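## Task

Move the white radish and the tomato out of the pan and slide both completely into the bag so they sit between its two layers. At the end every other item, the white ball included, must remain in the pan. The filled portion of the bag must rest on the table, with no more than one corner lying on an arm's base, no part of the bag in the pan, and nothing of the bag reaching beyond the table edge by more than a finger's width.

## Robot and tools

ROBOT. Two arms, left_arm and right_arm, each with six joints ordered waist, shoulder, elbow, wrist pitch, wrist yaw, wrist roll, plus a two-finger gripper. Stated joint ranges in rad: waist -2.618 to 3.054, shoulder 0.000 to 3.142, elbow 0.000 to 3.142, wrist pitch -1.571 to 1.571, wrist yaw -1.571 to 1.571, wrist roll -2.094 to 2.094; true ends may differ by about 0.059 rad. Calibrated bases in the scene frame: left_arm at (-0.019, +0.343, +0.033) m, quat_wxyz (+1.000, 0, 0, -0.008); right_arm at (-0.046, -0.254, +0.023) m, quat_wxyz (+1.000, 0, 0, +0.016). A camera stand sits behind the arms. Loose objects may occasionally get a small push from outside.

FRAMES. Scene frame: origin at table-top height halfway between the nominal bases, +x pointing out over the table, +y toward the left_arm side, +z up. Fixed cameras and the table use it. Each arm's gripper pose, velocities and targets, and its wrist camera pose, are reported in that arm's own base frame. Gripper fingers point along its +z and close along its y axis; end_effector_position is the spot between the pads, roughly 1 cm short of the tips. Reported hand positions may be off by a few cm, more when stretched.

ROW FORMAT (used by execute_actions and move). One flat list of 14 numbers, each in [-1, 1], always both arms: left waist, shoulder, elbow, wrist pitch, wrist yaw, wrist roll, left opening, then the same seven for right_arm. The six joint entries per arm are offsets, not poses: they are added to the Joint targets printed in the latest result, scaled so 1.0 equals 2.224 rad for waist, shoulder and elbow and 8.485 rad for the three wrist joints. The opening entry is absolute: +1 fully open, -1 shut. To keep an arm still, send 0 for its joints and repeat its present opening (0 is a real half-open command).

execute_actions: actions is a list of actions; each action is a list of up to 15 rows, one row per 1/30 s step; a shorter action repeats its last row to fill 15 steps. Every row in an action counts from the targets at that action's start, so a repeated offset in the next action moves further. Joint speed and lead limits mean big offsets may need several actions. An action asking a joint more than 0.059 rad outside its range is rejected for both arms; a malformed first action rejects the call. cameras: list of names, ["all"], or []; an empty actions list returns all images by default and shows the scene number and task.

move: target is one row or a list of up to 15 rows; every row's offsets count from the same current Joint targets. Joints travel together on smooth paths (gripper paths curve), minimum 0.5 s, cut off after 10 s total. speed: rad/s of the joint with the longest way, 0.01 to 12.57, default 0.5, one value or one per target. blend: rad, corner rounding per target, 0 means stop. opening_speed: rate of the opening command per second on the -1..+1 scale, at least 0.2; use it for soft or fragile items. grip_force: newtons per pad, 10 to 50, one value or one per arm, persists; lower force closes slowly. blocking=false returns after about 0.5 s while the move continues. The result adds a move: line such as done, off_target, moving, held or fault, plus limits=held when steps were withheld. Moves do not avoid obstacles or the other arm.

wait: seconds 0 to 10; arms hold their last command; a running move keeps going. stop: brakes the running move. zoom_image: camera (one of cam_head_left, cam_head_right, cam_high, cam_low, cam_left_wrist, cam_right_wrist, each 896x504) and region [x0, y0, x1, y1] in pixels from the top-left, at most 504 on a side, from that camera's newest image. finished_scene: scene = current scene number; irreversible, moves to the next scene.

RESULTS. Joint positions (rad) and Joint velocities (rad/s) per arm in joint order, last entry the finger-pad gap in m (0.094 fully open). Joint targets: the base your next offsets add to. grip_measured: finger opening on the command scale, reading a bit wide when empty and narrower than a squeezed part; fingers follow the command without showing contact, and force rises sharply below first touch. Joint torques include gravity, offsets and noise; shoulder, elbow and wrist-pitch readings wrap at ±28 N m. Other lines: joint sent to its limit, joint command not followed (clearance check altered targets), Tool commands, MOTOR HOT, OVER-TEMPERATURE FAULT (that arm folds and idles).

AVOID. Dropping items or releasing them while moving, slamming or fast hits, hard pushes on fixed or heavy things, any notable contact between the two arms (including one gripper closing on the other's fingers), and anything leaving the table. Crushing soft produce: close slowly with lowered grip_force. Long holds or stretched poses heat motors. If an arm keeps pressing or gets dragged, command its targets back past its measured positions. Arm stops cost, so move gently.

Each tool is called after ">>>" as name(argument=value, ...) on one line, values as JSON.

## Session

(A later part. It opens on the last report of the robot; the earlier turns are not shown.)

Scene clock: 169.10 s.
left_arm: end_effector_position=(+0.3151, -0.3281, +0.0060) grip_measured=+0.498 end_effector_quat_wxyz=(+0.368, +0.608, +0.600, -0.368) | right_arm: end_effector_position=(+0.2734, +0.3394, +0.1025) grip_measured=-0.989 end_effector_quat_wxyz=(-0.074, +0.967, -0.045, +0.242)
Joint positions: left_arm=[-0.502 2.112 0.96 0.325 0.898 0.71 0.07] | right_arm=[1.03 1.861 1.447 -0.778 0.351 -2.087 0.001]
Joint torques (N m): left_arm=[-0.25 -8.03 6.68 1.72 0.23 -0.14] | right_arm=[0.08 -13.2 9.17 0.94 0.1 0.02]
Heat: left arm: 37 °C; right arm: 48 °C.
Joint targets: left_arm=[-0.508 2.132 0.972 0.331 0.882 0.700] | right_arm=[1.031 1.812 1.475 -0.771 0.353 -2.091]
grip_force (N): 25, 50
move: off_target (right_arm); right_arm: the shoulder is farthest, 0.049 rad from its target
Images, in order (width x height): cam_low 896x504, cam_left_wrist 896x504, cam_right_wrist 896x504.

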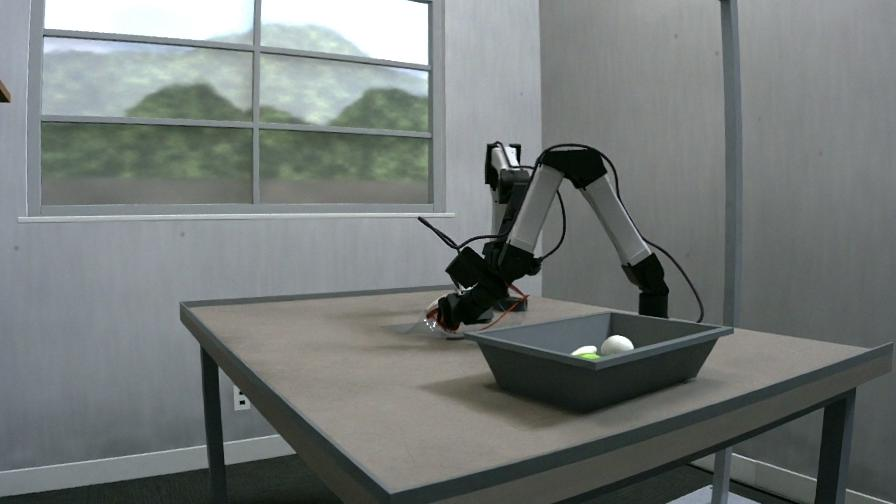

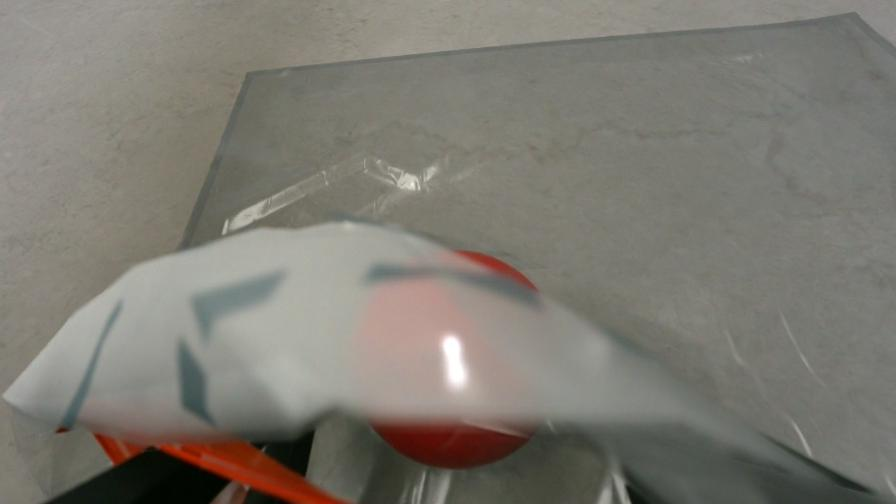

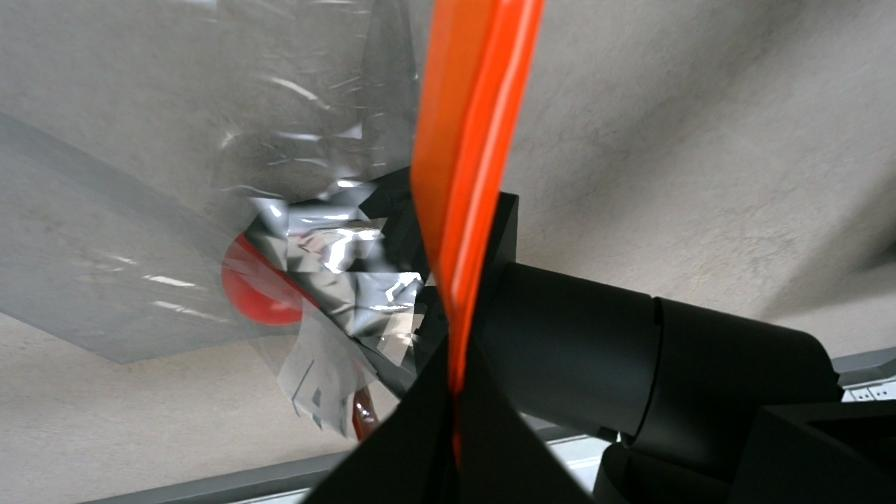

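>>> move(target=[[0.1362,-0.0764,-0.0117,-0.0614,0.0191,0.0536,0.5,0,0,0,0,0,0,-1]], speed=0.3, cameras=["all"])

Scene clock: 171.83 s.
left_arm: end_effector_position=(+0.3248, -0.2211, +0.0229) grip_measured=+0.498 end_effector_quat_wxyz=(+0.359, +0.605, +0.612, -0.361) | right_arm: end_effector_position=(+0.2734, +0.3394, +0.1025) grip_measured=-0.989 end_effector_quat_wxyz=(-0.074, +0.967, -0.045, +0.242)
Joint positions: left_arm=[-0.208 1.989 0.96 -0.176 1.03 1.143 0.07] | right_arm=[1.03 1.861 1.447 -0.778 0.351 -2.087 0.001]
Joint torques (N m): left_arm=[0.46 -10.71 4.15 0.85 0.66 0.06] | right_arm=[0.09 -13.22 9.18 0.93 0.11 0.02]
Heat: left arm: 37 °C; right arm: 49 °C.
Joint targets: left_arm=[-0.205 1.962 0.946 -0.191 1.044 1.156] | right_arm=[1.031 1.812 1.475 -0.771 0.353 -2.091]
grip_force (N): 25, 50
move: off_target (right_arm); right_arm: the shoulder is farthest, 0.049 rad from its target

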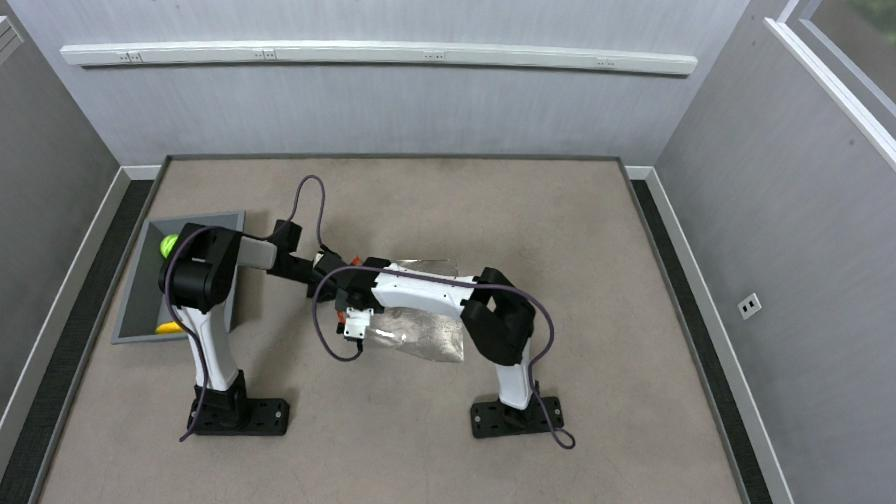

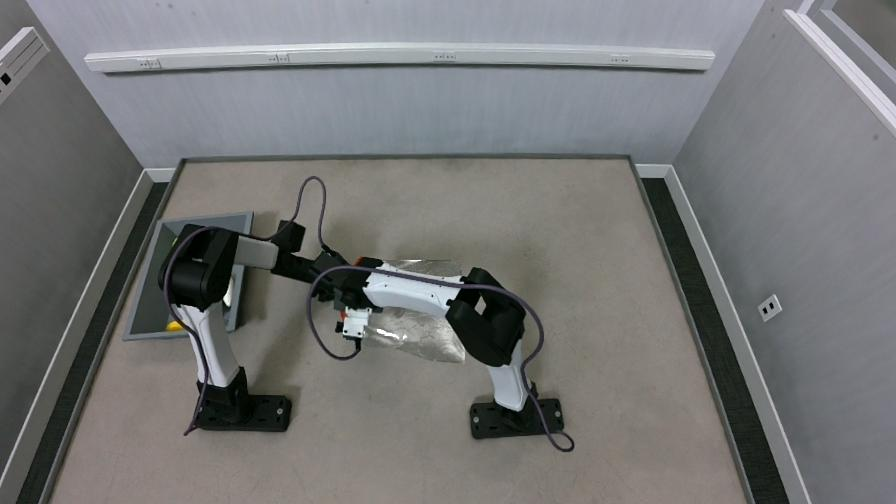

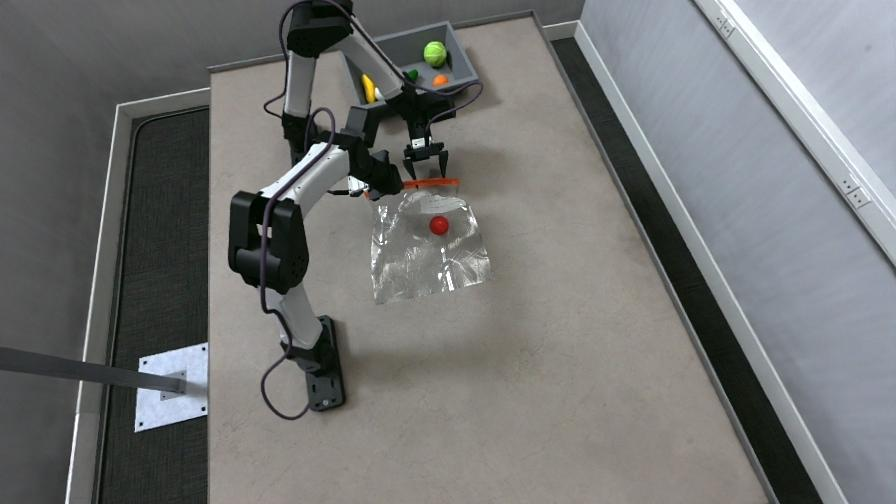

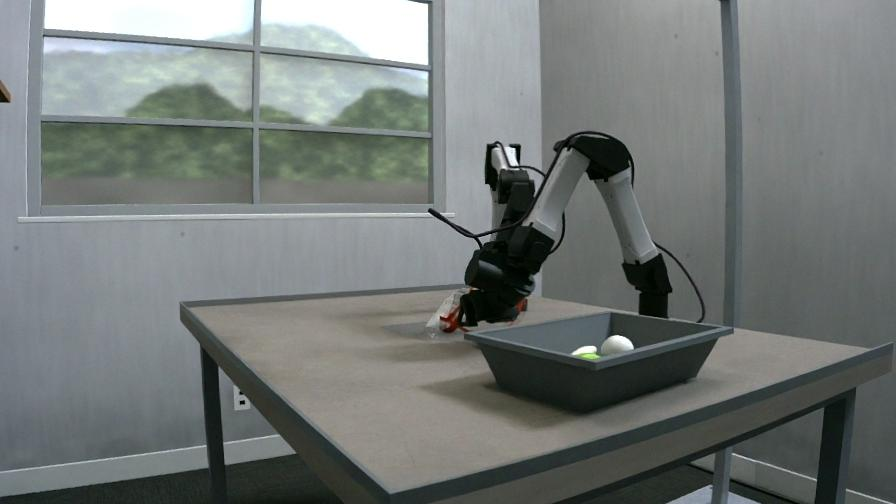

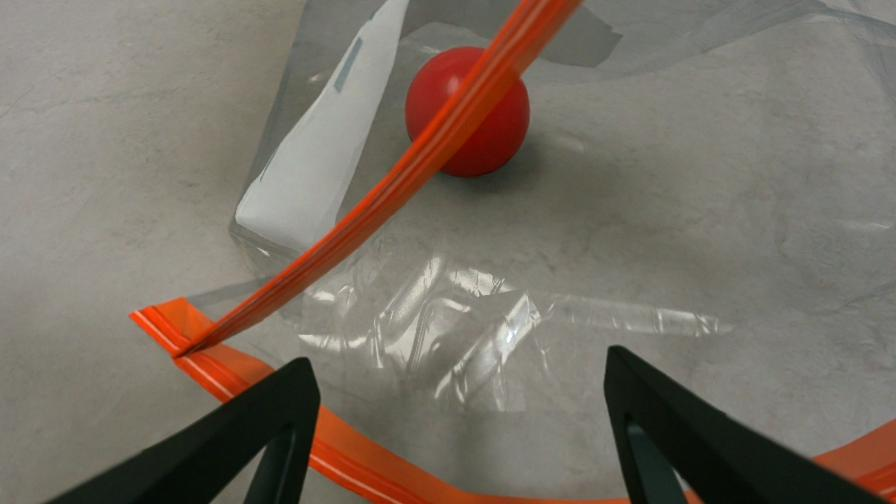

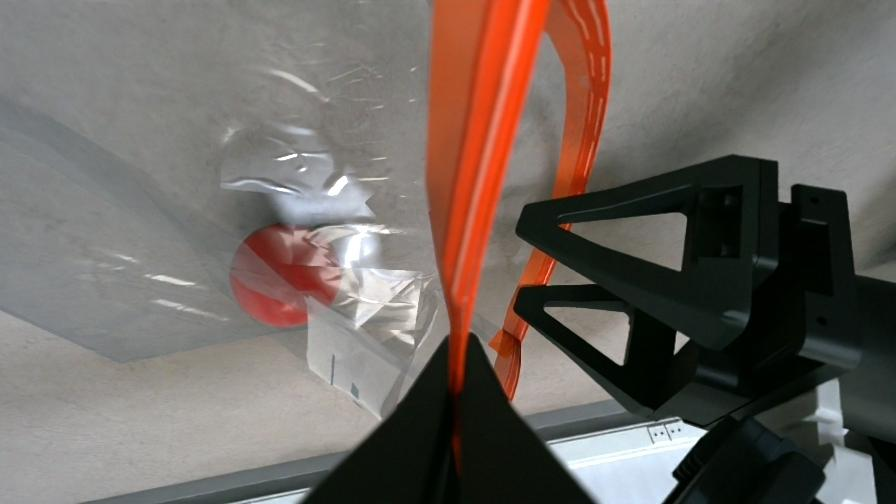

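>>> move(target=[[0.0746,-0.0468,0.0985,-0.0748,-0.0161,0.0,0.5,0,0,0,0,0,0,-1],[0.1596,-0.0459,0.2194,-0.1095,-0.07,-0.0549,0.5,0,0,0,0,0,0,-1],[0.246,0.0058,0.3402,-0.1305,-0.123,-0.1514,0.5,0,0,0,0,0,0,-1]], speed=0.9, blend=0.2, cameras=["cam_left_wrist","cam_head_left","cam_low"])

Scene clock: 176.23 s.
left_arm: end_effector_position=(+0.3534, +0.1225, +0.1026) grip_measured=+0.498 end_effector_quat_wxyz=(+0.008, -0.227, +0.974, -0.007) | right_arm: end_effector_position=(+0.2734, +0.3394, +0.1025) grip_measured=-0.989 end_effector_quat_wxyz=(-0.074, +0.967, -0.045, +0.242)
Joint positions: left_arm=[0.341 1.953 1.682 -1.286 0.016 -0.116 0.07] | right_arm=[1.03 1.861 1.447 -0.778 0.351 -2.087 0.001]
Joint torques (N m): left_arm=[0.29 -7.83 9.03 0.3 -0.16 -0.16] | right_arm=[0.08 -13.23 9.17 0.93 0.11 0.02]
Heat: left arm: 37 °C; right arm: 51 °C.
Joint targets: left_arm=[0.342 1.975 1.702 -1.298 0.000 -0.129] | right_arm=[1.031 1.812 1.475 -0.771 0.353 -2.091]
grip_force (N): 25, 50
move: off_target (right_arm); right_arm: the shoulder is farthest, 0.049 rad from its target
Images, in order (width x height): cam_head_left 896x504, cam_low 896x504, cam_left_wrist 896x504.

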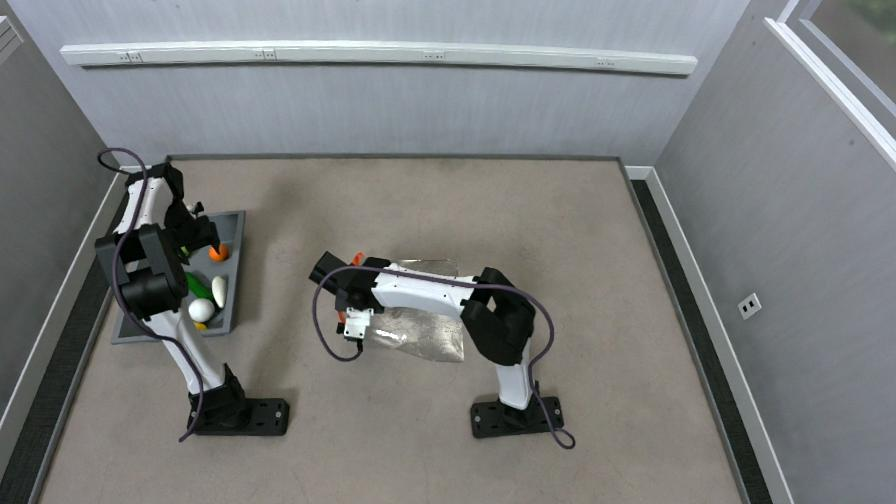

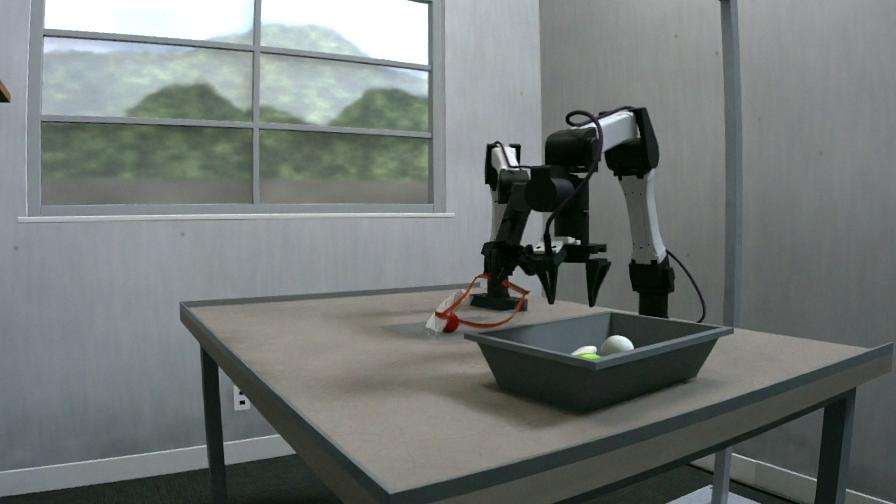

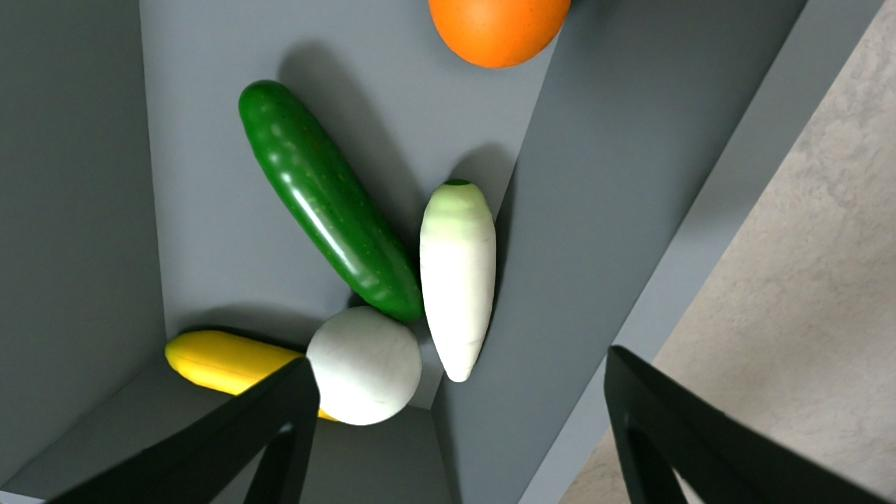

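>>> move(target=[-0.0509,0.0075,-0.1141,0.0259,-0.024,-0.014,0.0,0,0,0,0,0,0,-1], speed=0.4, opening_speed=1.0, cameras=["cam_left_wrist"])

Scene clock: 179.00 s.
left_arm: end_effector_position=(+0.3412, +0.1154, +0.0439) grip_measured=+0.002 end_effector_quat_wxyz=(-0.015, -0.231, +0.968, +0.094) | right_arm: end_effector_position=(+0.2734, +0.3394, +0.1025) grip_measured=-0.989 end_effector_quat_wxyz=(-0.074, +0.967, -0.045, +0.242)
Joint positions: left_arm=[0.236 1.972 1.46 -1.089 -0.188 -0.236 0.047] | right_arm=[1.03 1.861 1.447 -0.778 0.351 -2.087 0.001]
Joint torques (N m): left_arm=[-0.31 -7.9 5.59 0.45 -0.26 -0.16] | right_arm=[0.08 -13.23 9.18 0.93 0.11 0.02]
Heat: left arm: 37 °C; right arm: 52 °C.
Joint targets: left_arm=[0.229 1.992 1.449 -1.078 -0.204 -0.248] | right_arm=[1.031 1.812 1.475 -0.771 0.353 -2.091]
grip_force (N): 25, 50
move: off_target (right_arm); right_arm: the shoulder is farthest, 0.049 rad from its target
Images, in order (width x height): cam_left_wrist 896x504.

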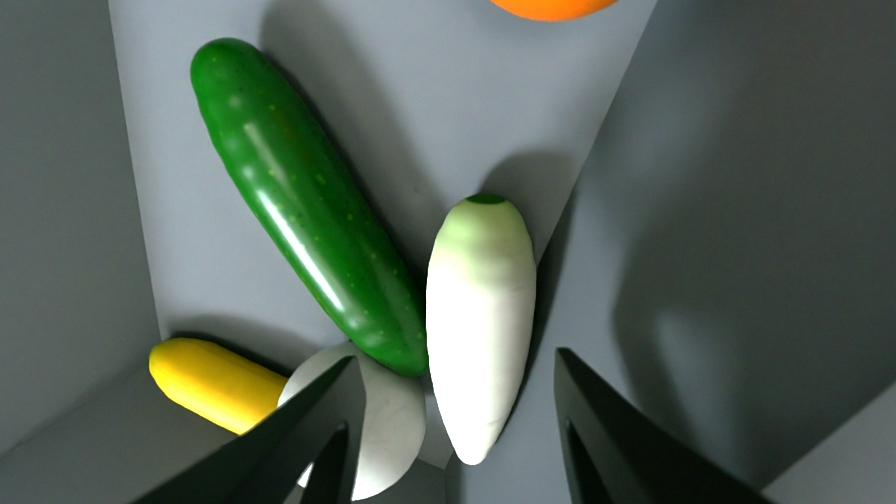

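>>> move(target=[-0.0038,0.0296,0.0194,0.0024,0.0,-0.0009,-0.1,0,0,0,0,0,0,-1], speed=0.3, cameras=["cam_left_wrist"])

Scene clock: 180.70 s.
left_arm: end_effector_position=(+0.3437, +0.1167, +0.0268) grip_measured=-0.099 end_effector_quat_wxyz=(-0.032, -0.228, +0.968, +0.102) | right_arm: end_effector_position=(+0.2734, +0.3394, +0.1025) grip_measured=-0.989 end_effector_quat_wxyz=(-0.074, +0.967, -0.045, +0.242)
Joint positions: left_arm=[0.23 2.033 1.474 -1.077 -0.204 -0.239 0.042] | right_arm=[1.03 1.861 1.447 -0.778 0.351 -2.087 0.001]
Joint torques (N m): left_arm=[-0.53 -7.88 8.31 0.47 -0.12 -0.21] | right_arm=[0.06 -13.22 9.18 0.94 0.11 0.01]
Heat: left arm: 37 °C; right arm: 52 °C.
Joint targets: left_arm=[0.220 2.058 1.492 -1.058 -0.204 -0.255] | right_arm=[1.031 1.812 1.475 -0.771 0.353 -2.091]
grip_force (N): 25, 50
move: off_target (right_arm); right_arm: the shoulder is farthest, 0.049 rad from its target
Images, in order (width x height): cam_left_wrist 896x504.

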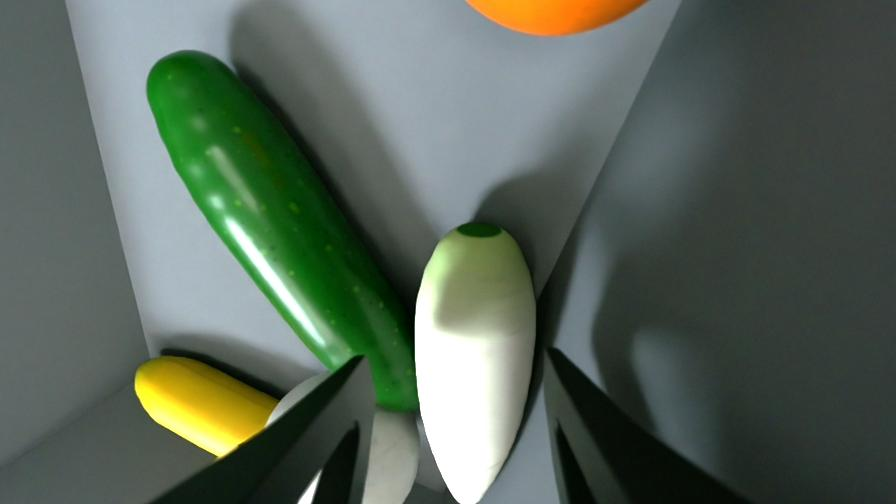

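>>> move(target=[0.0024,0.0311,0.0482,-0.0043,0.0,0.0005,-0.1,0,0,0,0,0,0,-1], speed=0.3, cameras=["cam_left_wrist"])

Scene clock: 182.37 s.
left_arm: end_effector_position=(+0.3691, +0.1226, +0.0253) grip_measured=-0.099 end_effector_quat_wxyz=(-0.018, -0.230, +0.968, +0.102) | right_arm: end_effector_position=(+0.2734, +0.3394, +0.1025) grip_measured=-0.989 end_effector_quat_wxyz=(-0.074, +0.967, -0.045, +0.242)
Joint positions: left_arm=[0.23 2.105 1.579 -1.082 -0.204 -0.24 0.042] | right_arm=[1.03 1.861 1.447 -0.778 0.351 -2.087 0.001]
Joint torques (N m): left_arm=[-0.09 -8.76 8.65 0.19 -0.11 -0.16] | right_arm=[0.06 -13.22 9.17 0.93 0.11 0.02]
Heat: left arm: 37 °C; right arm: 52 °C.
Joint targets: left_arm=[0.226 2.127 1.599 -1.094 -0.204 -0.252] | right_arm=[1.031 1.812 1.475 -0.771 0.353 -2.091]
grip_force (N): 25, 50
move: off_target (right_arm); right_arm: the shoulder is farthest, 0.049 rad from its target
Images, in order (width x height): cam_left_wrist 896x504.

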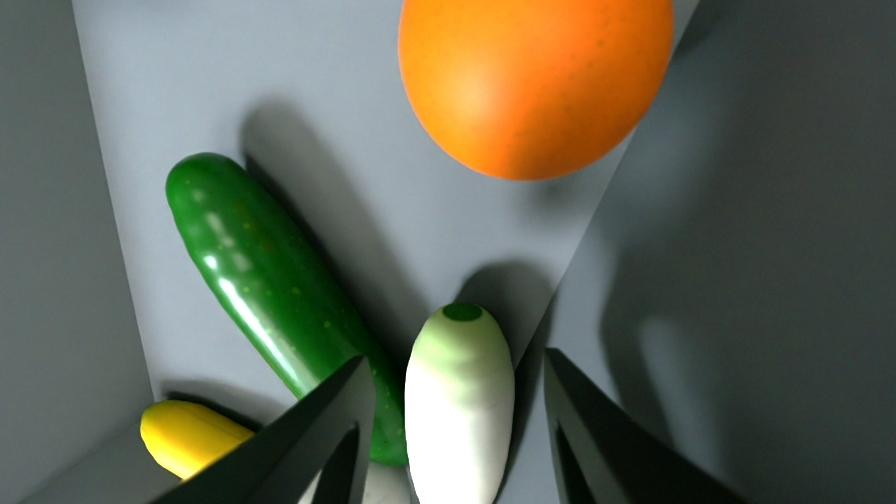

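>>> move(target=[-0.002,-0.0022,-0.0305,0.0073,0.0,-0.0005,-0.2,0,0,0,0,0,0,-1], speed=0.2, cameras=["cam_left_wrist"])

Scene clock: 183.97 s.
left_arm: end_effector_position=(+0.3669, +0.1230, +0.0181) grip_measured=-0.199 end_effector_quat_wxyz=(-0.017, -0.230, +0.967, +0.104) | right_arm: end_effector_position=(+0.2734, +0.3394, +0.1025) grip_measured=-0.989 end_effector_quat_wxyz=(-0.074, +0.967, -0.045, +0.242)
Joint positions: left_arm=[0.23 2.105 1.548 -1.05 -0.209 -0.242 0.038] | right_arm=[1.03 1.861 1.447 -0.778 0.351 -2.087 0.001]
Joint torques (N m): left_arm=[-0.43 -9.06 4.94 0.51 -0.07 -0.18] | right_arm=[0.08 -13.23 9.18 0.94 0.11 0.02]
Heat: left arm: 37 °C; right arm: 53 °C.
Joint targets: left_arm=[0.221 2.122 1.531 -1.032 -0.203 -0.256] | right_arm=[1.031 1.812 1.475 -0.771 0.353 -2.091]
grip_force (N): 25, 50
move: off_target (right_arm); right_arm: the shoulder is farthest, 0.049 rad from its target
Images, in order (width x height): cam_left_wrist 896x504.

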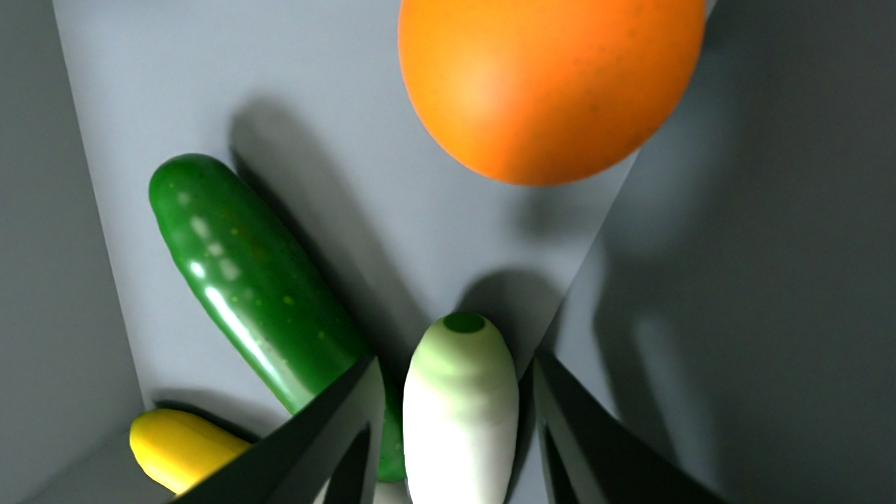

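>>> move(target=[0,0.0058,-0.0254,0.0064,0.0,0,-0.2,0,0,0,0,0,0,-1], speed=0.15, cameras=["cam_left_wrist"])

Scene clock: 185.40 s.
left_arm: end_effector_position=(+0.3605, +0.1216, +0.0016) grip_measured=-0.199 end_effector_quat_wxyz=(-0.022, -0.230, +0.967, +0.105) | right_arm: end_effector_position=(+0.2734, +0.3394, +0.1025) grip_measured=-0.989 end_effector_quat_wxyz=(-0.074, +0.967, -0.045, +0.242)
Joint positions: left_arm=[0.23 2.111 1.488 -0.993 -0.21 -0.242 0.038] | right_arm=[1.03 1.861 1.447 -0.778 0.351 -2.087 0.001]
Joint torques (N m): left_arm=[-0.49 -8.5 5.14 0.48 -0.08 -0.18] | right_arm=[0.08 -13.23 9.18 0.93 0.11 0.02]
Heat: left arm: 37 °C; right arm: 53 °C.
Joint targets: left_arm=[0.221 2.135 1.475 -0.978 -0.204 -0.256] | right_arm=[1.031 1.812 1.475 -0.771 0.353 -2.091]
grip_force (N): 25, 50
move: off_target (right_arm); right_arm: the shoulder is farthest, 0.049 rad from its target
Images, in order (width x height): cam_left_wrist 896x504.

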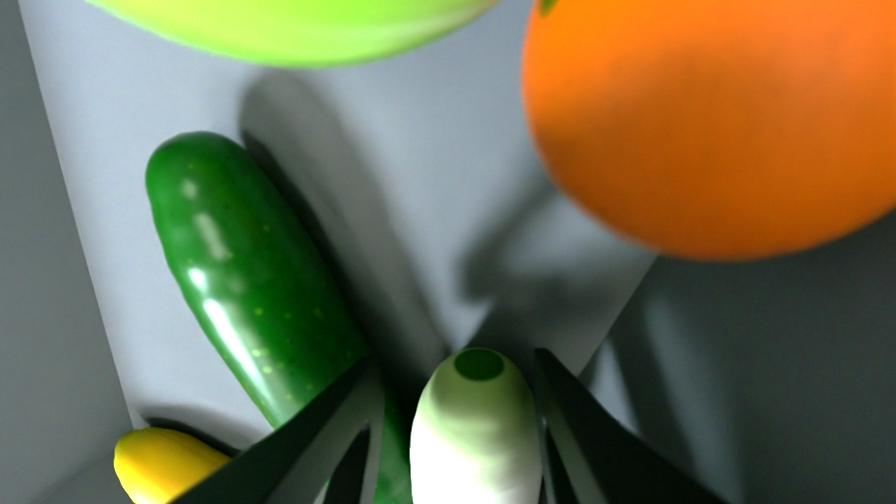

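>>> move(target=[0,0,0,0,0,0,-0.55,0,0,0,0,0,0,-1], opening_speed=0.3, cameras=["cam_left_wrist"])

Scene clock: 187.20 s.
left_arm: end_effector_position=(+0.3618, +0.1219, +0.0016) grip_measured=-0.548 end_effector_quat_wxyz=(-0.019, -0.231, +0.967, +0.105) | right_arm: end_effector_position=(+0.2734, +0.3394, +0.1025) grip_measured=-0.989 end_effector_quat_wxyz=(-0.074, +0.967, -0.045, +0.242)
Joint positions: left_arm=[0.23 2.111 1.488 -0.987 -0.21 -0.243 0.021] | right_arm=[1.03 1.861 1.447 -0.778 0.351 -2.087 0.001]
Joint torques (N m): left_arm=[-0.46 -8.49 5.16 0.4 -0.08 -0.15] | right_arm=[0.1 -13.22 9.17 0.93 0.11 0.02]
Heat: left arm: 37 °C; right arm: 54 °C.
Joint targets: left_arm=[0.221 2.135 1.475 -0.978 -0.204 -0.256] | right_arm=[1.031 1.812 1.475 -0.771 0.353 -2.091]
grip_force (N): 25, 50
move: off_target (right_arm); right_arm: the shoulder is farthest, 0.049 rad from its target
Images, in order (width x height): cam_left_wrist 896x504.

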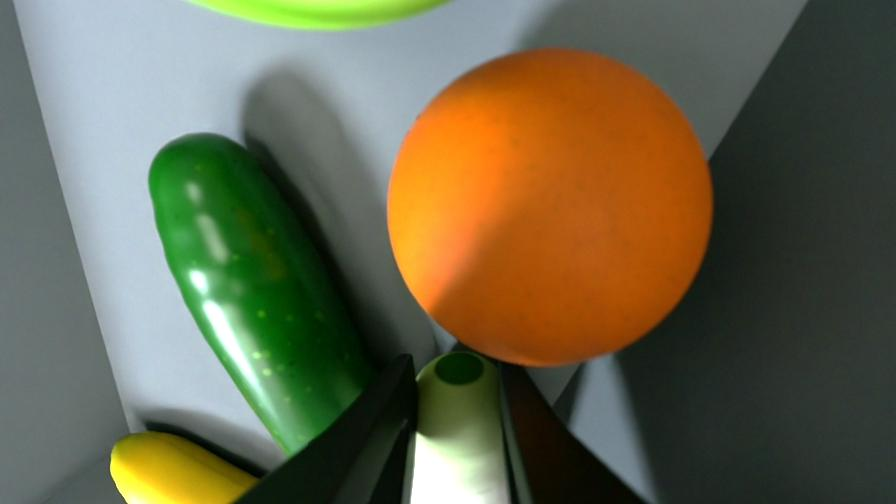

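>>> move(target=[0,0,0,0,0,0,-0.75,0,0,0,0,0,0,-1], opening_speed=0.3, cameras=["cam_left_wrist"])

Scene clock: 188.33 s.
left_arm: end_effector_position=(+0.3656, +0.1228, +0.0015) grip_measured=-0.748 end_effector_quat_wxyz=(-0.011, -0.232, +0.967, +0.105) | right_arm: end_effector_position=(+0.2734, +0.3394, +0.1025) grip_measured=-0.989 end_effector_quat_wxyz=(-0.074, +0.967, -0.045, +0.242)
Joint positions: left_arm=[0.23 2.111 1.488 -0.971 -0.21 -0.243 0.012] | right_arm=[1.03 1.861 1.447 -0.778 0.351 -2.087 0.001]
Joint torques (N m): left_arm=[-0.42 -8.51 5.22 0.27 -0.08 -0.16] | right_arm=[0.08 -13.23 9.18 0.94 0.11 0.03]
Heat: left arm: 37 °C; right arm: 54 °C.
Joint targets: left_arm=[0.221 2.135 1.475 -0.978 -0.204 -0.255] | right_arm=[1.031 1.812 1.475 -0.771 0.353 -2.091]
grip_force (N): 25, 50
move: off_target (right_arm); right_arm: the shoulder is farthest, 0.049 rad from its target
Images, in order (width x height): cam_left_wrist 896x504.

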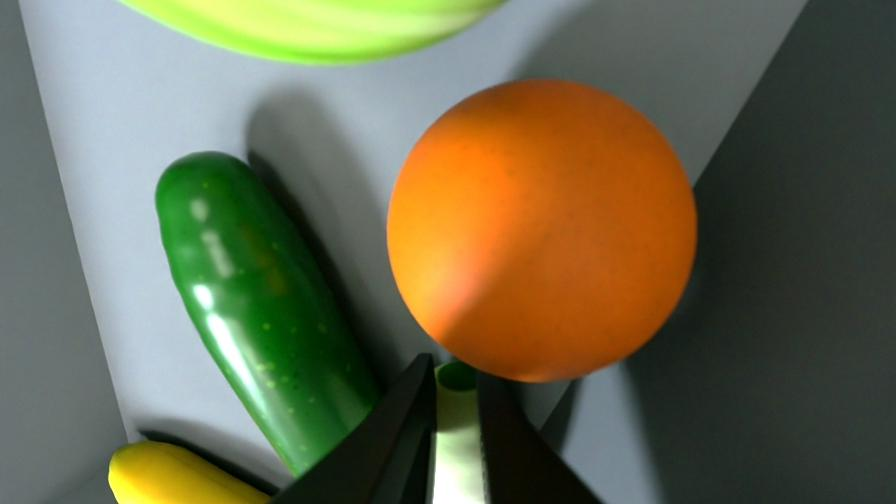

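>>> move(target=[[0,0,0,0,0,0,-0.15,0,0,0,0,0,0,-1],[-0.0036,-0.0607,0.0067,-0.0132,0.0,0,-0.15,0,0,0,0,0,0,-1]], opening_speed=0.6, speed=0.25, cameras=["cam_left_wrist"])

Scene clock: 191.60 s.
left_arm: end_effector_position=(+0.3499, +0.1149, +0.0343) grip_measured=-0.152 end_effector_quat_wxyz=(-0.019, -0.226, +0.968, +0.105) | right_arm: end_effector_position=(+0.2734, +0.3394, +0.1025) grip_measured=-0.989 end_effector_quat_wxyz=(-0.074, +0.967, -0.045, +0.242)
Joint positions: left_arm=[0.219 2.021 1.488 -1.078 -0.21 -0.244 0.04] | right_arm=[1.03 1.861 1.447 -0.778 0.351 -2.087 0.001]
Joint torques (N m): left_arm=[-0.2 -11.45 6.82 0.2 -0.07 -0.16] | right_arm=[0.08 -13.2 9.18 0.94 0.11 0.02]
Heat: left arm: 38 °C; right arm: 54 °C.
Joint targets: left_arm=[0.213 2.000 1.490 -1.090 -0.204 -0.256] | right_arm=[1.031 1.812 1.475 -0.771 0.353 -2.091]
grip_force (N): 25, 50
move: off_target (right_arm); right_arm: the shoulder is farthest, 0.049 rad from its target
Images, in order (width x height): cam_left_wrist 896x504.

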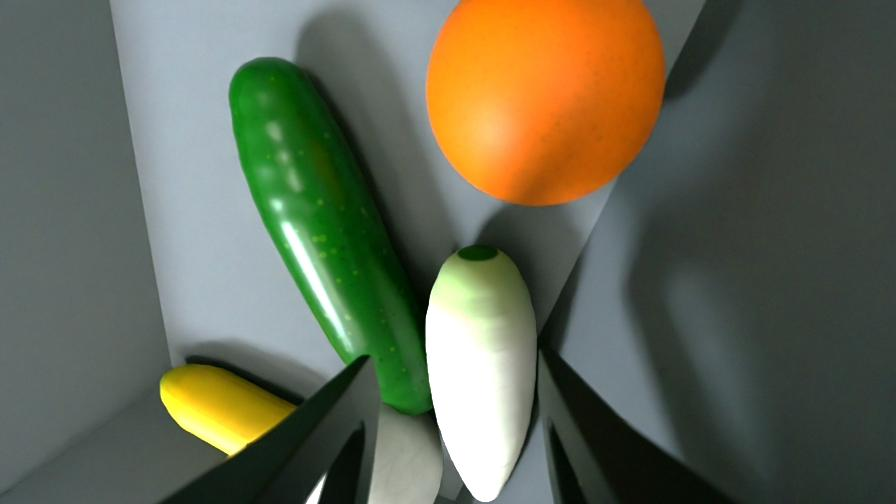

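>>> move(target=[-0.0085,0,0,0,0,-0.0028,-0.23,0,0,0,0,0,0,-1], speed=0.2, cameras=["cam_left_wrist"])

Scene clock: 205.03 s.
left_arm: end_effector_position=(+0.3518, +0.1083, +0.0343) grip_measured=-0.228 end_effector_quat_wxyz=(-0.017, -0.228, +0.968, +0.105) | right_arm: end_effector_position=(+0.2734, +0.3394, +0.1025) grip_measured=-0.989 end_effector_quat_wxyz=(-0.074, +0.967, -0.045, +0.242)
Joint positions: left_arm=[0.2 2.021 1.488 -1.079 -0.21 -0.266 0.036] | right_arm=[1.03 1.861 1.447 -0.778 0.351 -2.087 0.001]
Joint torques (N m): left_arm=[-0.21 -11.4 6.79 0.18 -0.07 -0.18] | right_arm=[0.09 -13.23 9.18 0.93 0.11 0.02]
Heat: left arm: 41 °C; right arm: 56 °C.
Joint targets: left_arm=[0.194 2.000 1.490 -1.090 -0.204 -0.279] | right_arm=[1.031 1.812 1.475 -0.771 0.353 -2.091]
grip_force (N): 25, 50
move: off_target (right_arm); right_arm: the shoulder is farthest, 0.049 rad from its target
Images, in order (width x height): cam_left_wrist 896x504.

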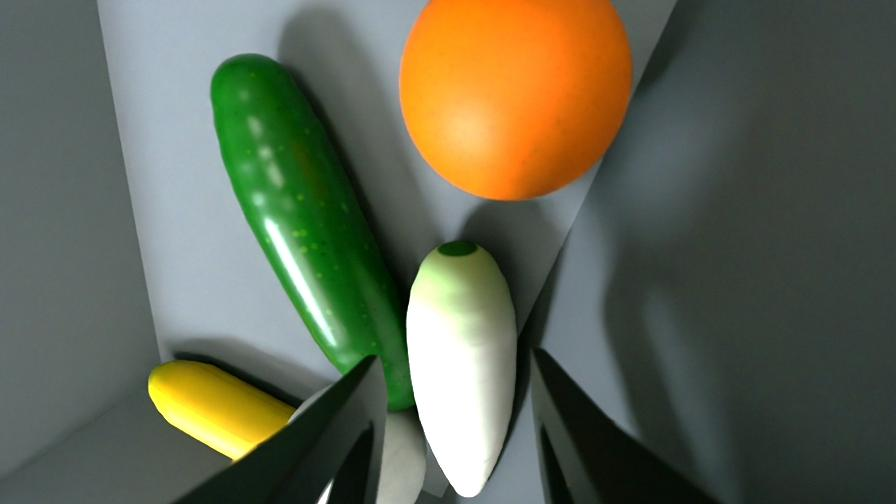

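>>> move(target=[0,0.0427,-0.0337,0.0146,0.0007,0,-0.23,0,0,0,0,0,0,-1], speed=0.1, cameras=["cam_left_wrist"])

Scene clock: 206.83 s.
left_arm: end_effector_position=(+0.3506, +0.1085, +0.0019) grip_measured=-0.229 end_effector_quat_wxyz=(-0.024, -0.228, +0.968, +0.106) | right_arm: end_effector_position=(+0.2734, +0.3394, +0.1025) grip_measured=-0.989 end_effector_quat_wxyz=(-0.074, +0.967, -0.045, +0.242)
Joint positions: left_arm=[0.201 2.072 1.427 -0.981 -0.21 -0.267 0.036] | right_arm=[1.03 1.861 1.447 -0.778 0.351 -2.087 0.001]
Joint torques (N m): left_arm=[-0.35 -8.2 5.11 0.44 -0.02 -0.17] | right_arm=[0.08 -13.2 9.18 0.93 0.11 0.03]
Heat: left arm: 41 °C; right arm: 57 °C.
Joint targets: left_arm=[0.194 2.095 1.415 -0.966 -0.198 -0.279] | right_arm=[1.031 1.812 1.475 -0.771 0.353 -2.091]
grip_force (N): 25, 50
move: off_target (right_arm); right_arm: the shoulder is farthest, 0.049 rad from its target
Images, in order (width x height): cam_left_wrist 896x504.

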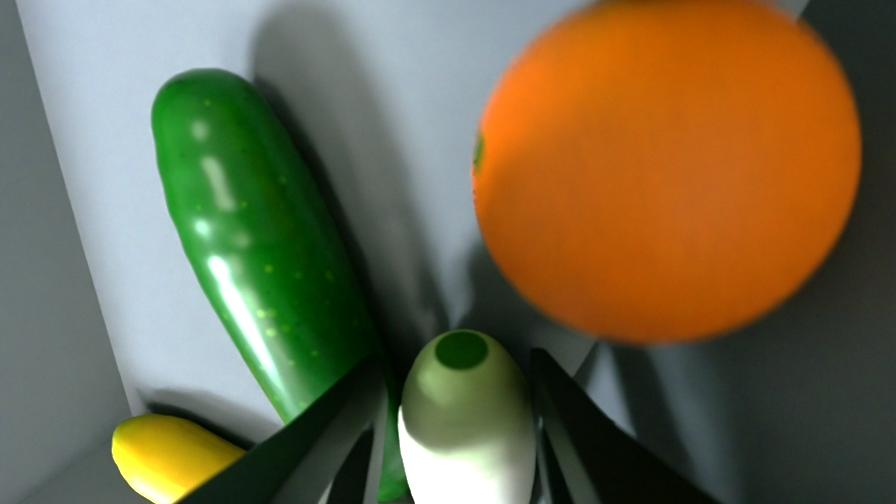

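>>> move(target=[0,0,0,0,0,0,-0.45,0,0,0,0,0,0,-1], opening_speed=0.3, cameras=["cam_left_wrist"])

Scene clock: 208.07 s.
left_arm: end_effector_position=(+0.3517, +0.1087, +0.0019) grip_measured=-0.446 end_effector_quat_wxyz=(-0.022, -0.228, +0.968, +0.106) | right_arm: end_effector_position=(+0.2734, +0.3394, +0.1025) grip_measured=-0.989 end_effector_quat_wxyz=(-0.074, +0.967, -0.045, +0.242)
Joint positions: left_arm=[0.201 2.072 1.427 -0.977 -0.21 -0.267 0.026] | right_arm=[1.03 1.861 1.447 -0.778 0.351 -2.087 0.001]
Joint torques (N m): left_arm=[-0.29 -8.18 5.09 0.4 -0.02 -0.17] | right_arm=[0.08 -13.22 9.18 0.93 0.11 0.02]
Heat: left arm: 41 °C; right arm: 57 °C.
Joint targets: left_arm=[0.194 2.095 1.415 -0.966 -0.198 -0.279] | right_arm=[1.031 1.812 1.475 -0.771 0.353 -2.091]
grip_force (N): 25, 50
move: off_target (right_arm); right_arm: the shoulder is farthest, 0.049 rad from its target
Images, in order (width x height): cam_left_wrist 896x504.

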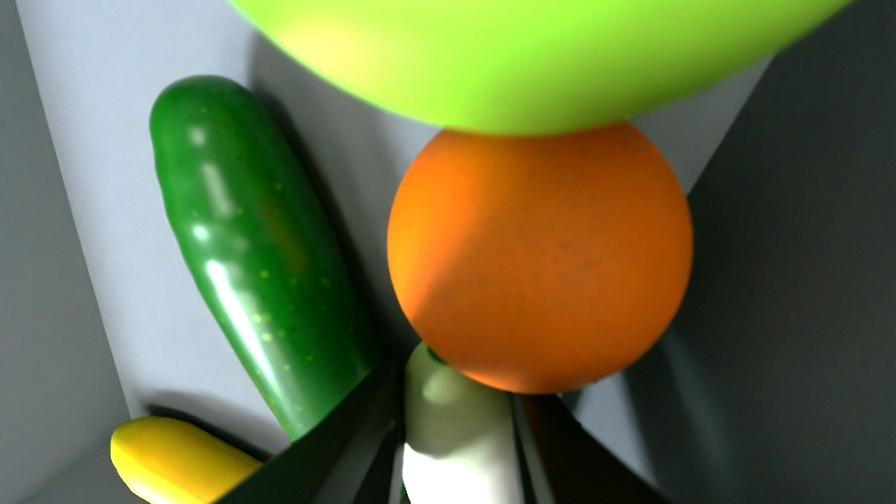

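>>> move(target=[0,0,0,0,0,0,-0.53,0,0,0,0,0,0,-1], opening_speed=0.2, cameras=["cam_left_wrist"])

Scene clock: 208.97 s.
left_arm: end_effector_position=(+0.3518, +0.1088, +0.0019) grip_measured=-0.521 end_effector_quat_wxyz=(-0.021, -0.228, +0.968, +0.106) | right_arm: end_effector_position=(+0.2734, +0.3394, +0.1025) grip_measured=-0.989 end_effector_quat_wxyz=(-0.074, +0.967, -0.045, +0.242)
Joint positions: left_arm=[0.201 2.072 1.427 -0.976 -0.21 -0.267 0.022] | right_arm=[1.03 1.861 1.447 -0.778 0.351 -2.087 0.001]
Joint torques (N m): left_arm=[-0.34 -8.18 5.14 0.4 -0.01 -0.16] | right_arm=[0.08 -13.22 9.17 0.93 0.11 0.02]
Heat: left arm: 41 °C; right arm: 57 °C.
Joint targets: left_arm=[0.194 2.095 1.415 -0.966 -0.198 -0.279] | right_arm=[1.031 1.812 1.475 -0.771 0.353 -2.091]
grip_force (N): 25, 50
move: off_target (right_arm); right_arm: the shoulder is farthest, 0.049 rad from its target
Images, in order (width x height): cam_left_wrist 896x504.

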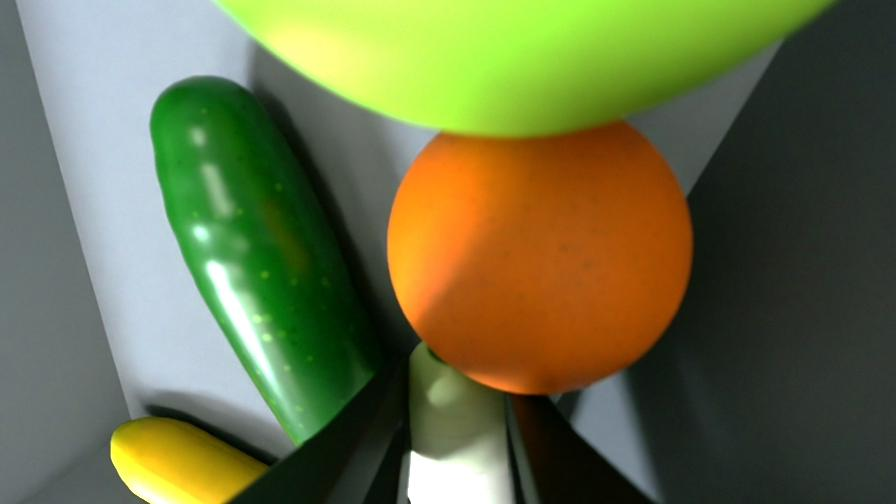

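>>> move(target=[0,0,0,0,0,0,-0.62,0,0,0,0,0,0,-1], opening_speed=0.2, cameras=["cam_left_wrist"])

Scene clock: 209.90 s.
left_arm: end_effector_position=(+0.3518, +0.1088, +0.0019) grip_measured=-0.538 end_effector_quat_wxyz=(-0.021, -0.228, +0.968, +0.106) | right_arm: end_effector_position=(+0.2734, +0.3394, +0.1025) grip_measured=-0.989 end_effector_quat_wxyz=(-0.074, +0.967, -0.045, +0.242)
Joint positions: left_arm=[0.201 2.072 1.427 -0.976 -0.21 -0.267 0.022] | right_arm=[1.03 1.861 1.447 -0.778 0.351 -2.087 0.001]
Joint torques (N m): left_arm=[-0.29 -8.2 5.11 0.39 -0.02 -0.16] | right_arm=[0.09 -13.24 9.16 0.93 0.11 0.02]
Heat: left arm: 41 °C; right arm: 57 °C.
Joint targets: left_arm=[0.194 2.095 1.415 -0.966 -0.198 -0.279] | right_arm=[1.031 1.812 1.475 -0.771 0.353 -2.091]
grip_force (N): 25, 50
move: off_target (right_arm); right_arm: the shoulder is farthest, 0.049 rad from its target
Images, in order (width x height): cam_left_wrist 896x504.

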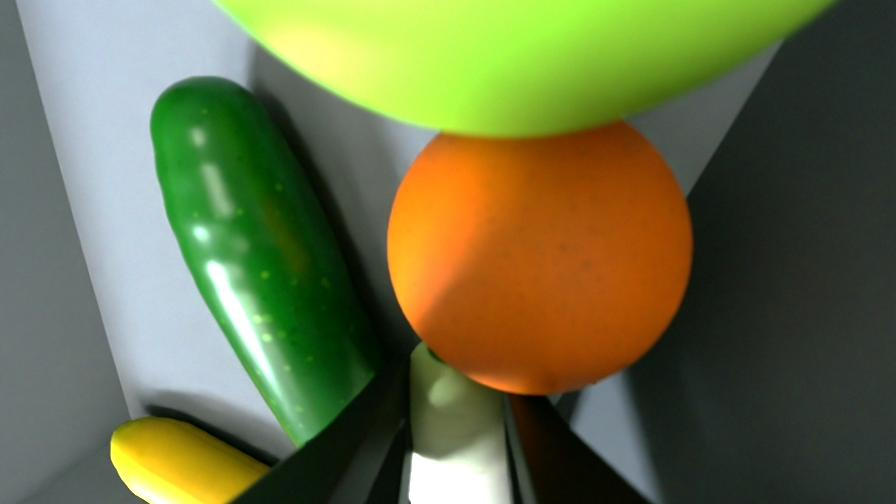

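>>> move(target=[[0,0,0,0,0,0,-0.7,0,0,0,0,0,0,-1],[0,-0.0472,0.0638,-0.0238,0,0,-0.7,0,0,0,0,0,0,-1]], opening_speed=0.2, speed=0.15, cameras=["cam_left_wrist","cam_low"])

Scene clock: 212.90 s.
left_arm: end_effector_position=(+0.3486, +0.1081, +0.0476) grip_measured=-0.541 end_effector_quat_wxyz=(-0.029, -0.228, +0.968, +0.106) | right_arm: end_effector_position=(+0.2734, +0.3394, +0.1025) grip_measured=-0.989 end_effector_quat_wxyz=(-0.074, +0.967, -0.045, +0.242)
Joint positions: left_arm=[0.201 2.019 1.538 -1.156 -0.21 -0.268 0.022] | right_arm=[1.03 1.861 1.447 -0.778 0.351 -2.087 0.001]
Joint torques (N m): left_arm=[-0.29 -12.08 8.5 0.14 -0.01 -0.15] | right_arm=[0.09 -13.23 9.18 0.94 0.11 0.02]
Heat: left arm: 41 °C; right arm: 57 °C.
Joint targets: left_arm=[0.194 1.990 1.556 -1.168 -0.198 -0.279] | right_arm=[1.031 1.812 1.475 -0.771 0.353 -2.091]
grip_force (N): 25, 50
move: off_target (right_arm); right_arm: the shoulder is farthest, 0.049 rad from its target
Images, in order (width x height): cam_low 896x504, cam_left_wrist 896x504.

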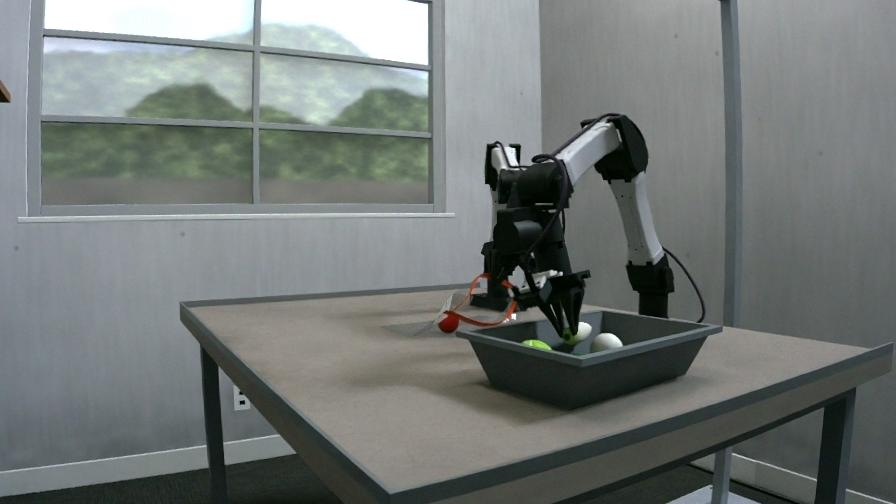

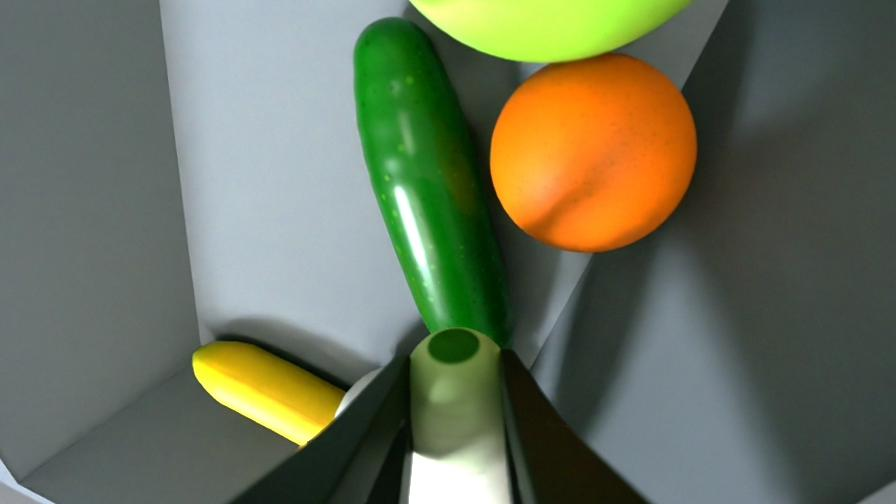

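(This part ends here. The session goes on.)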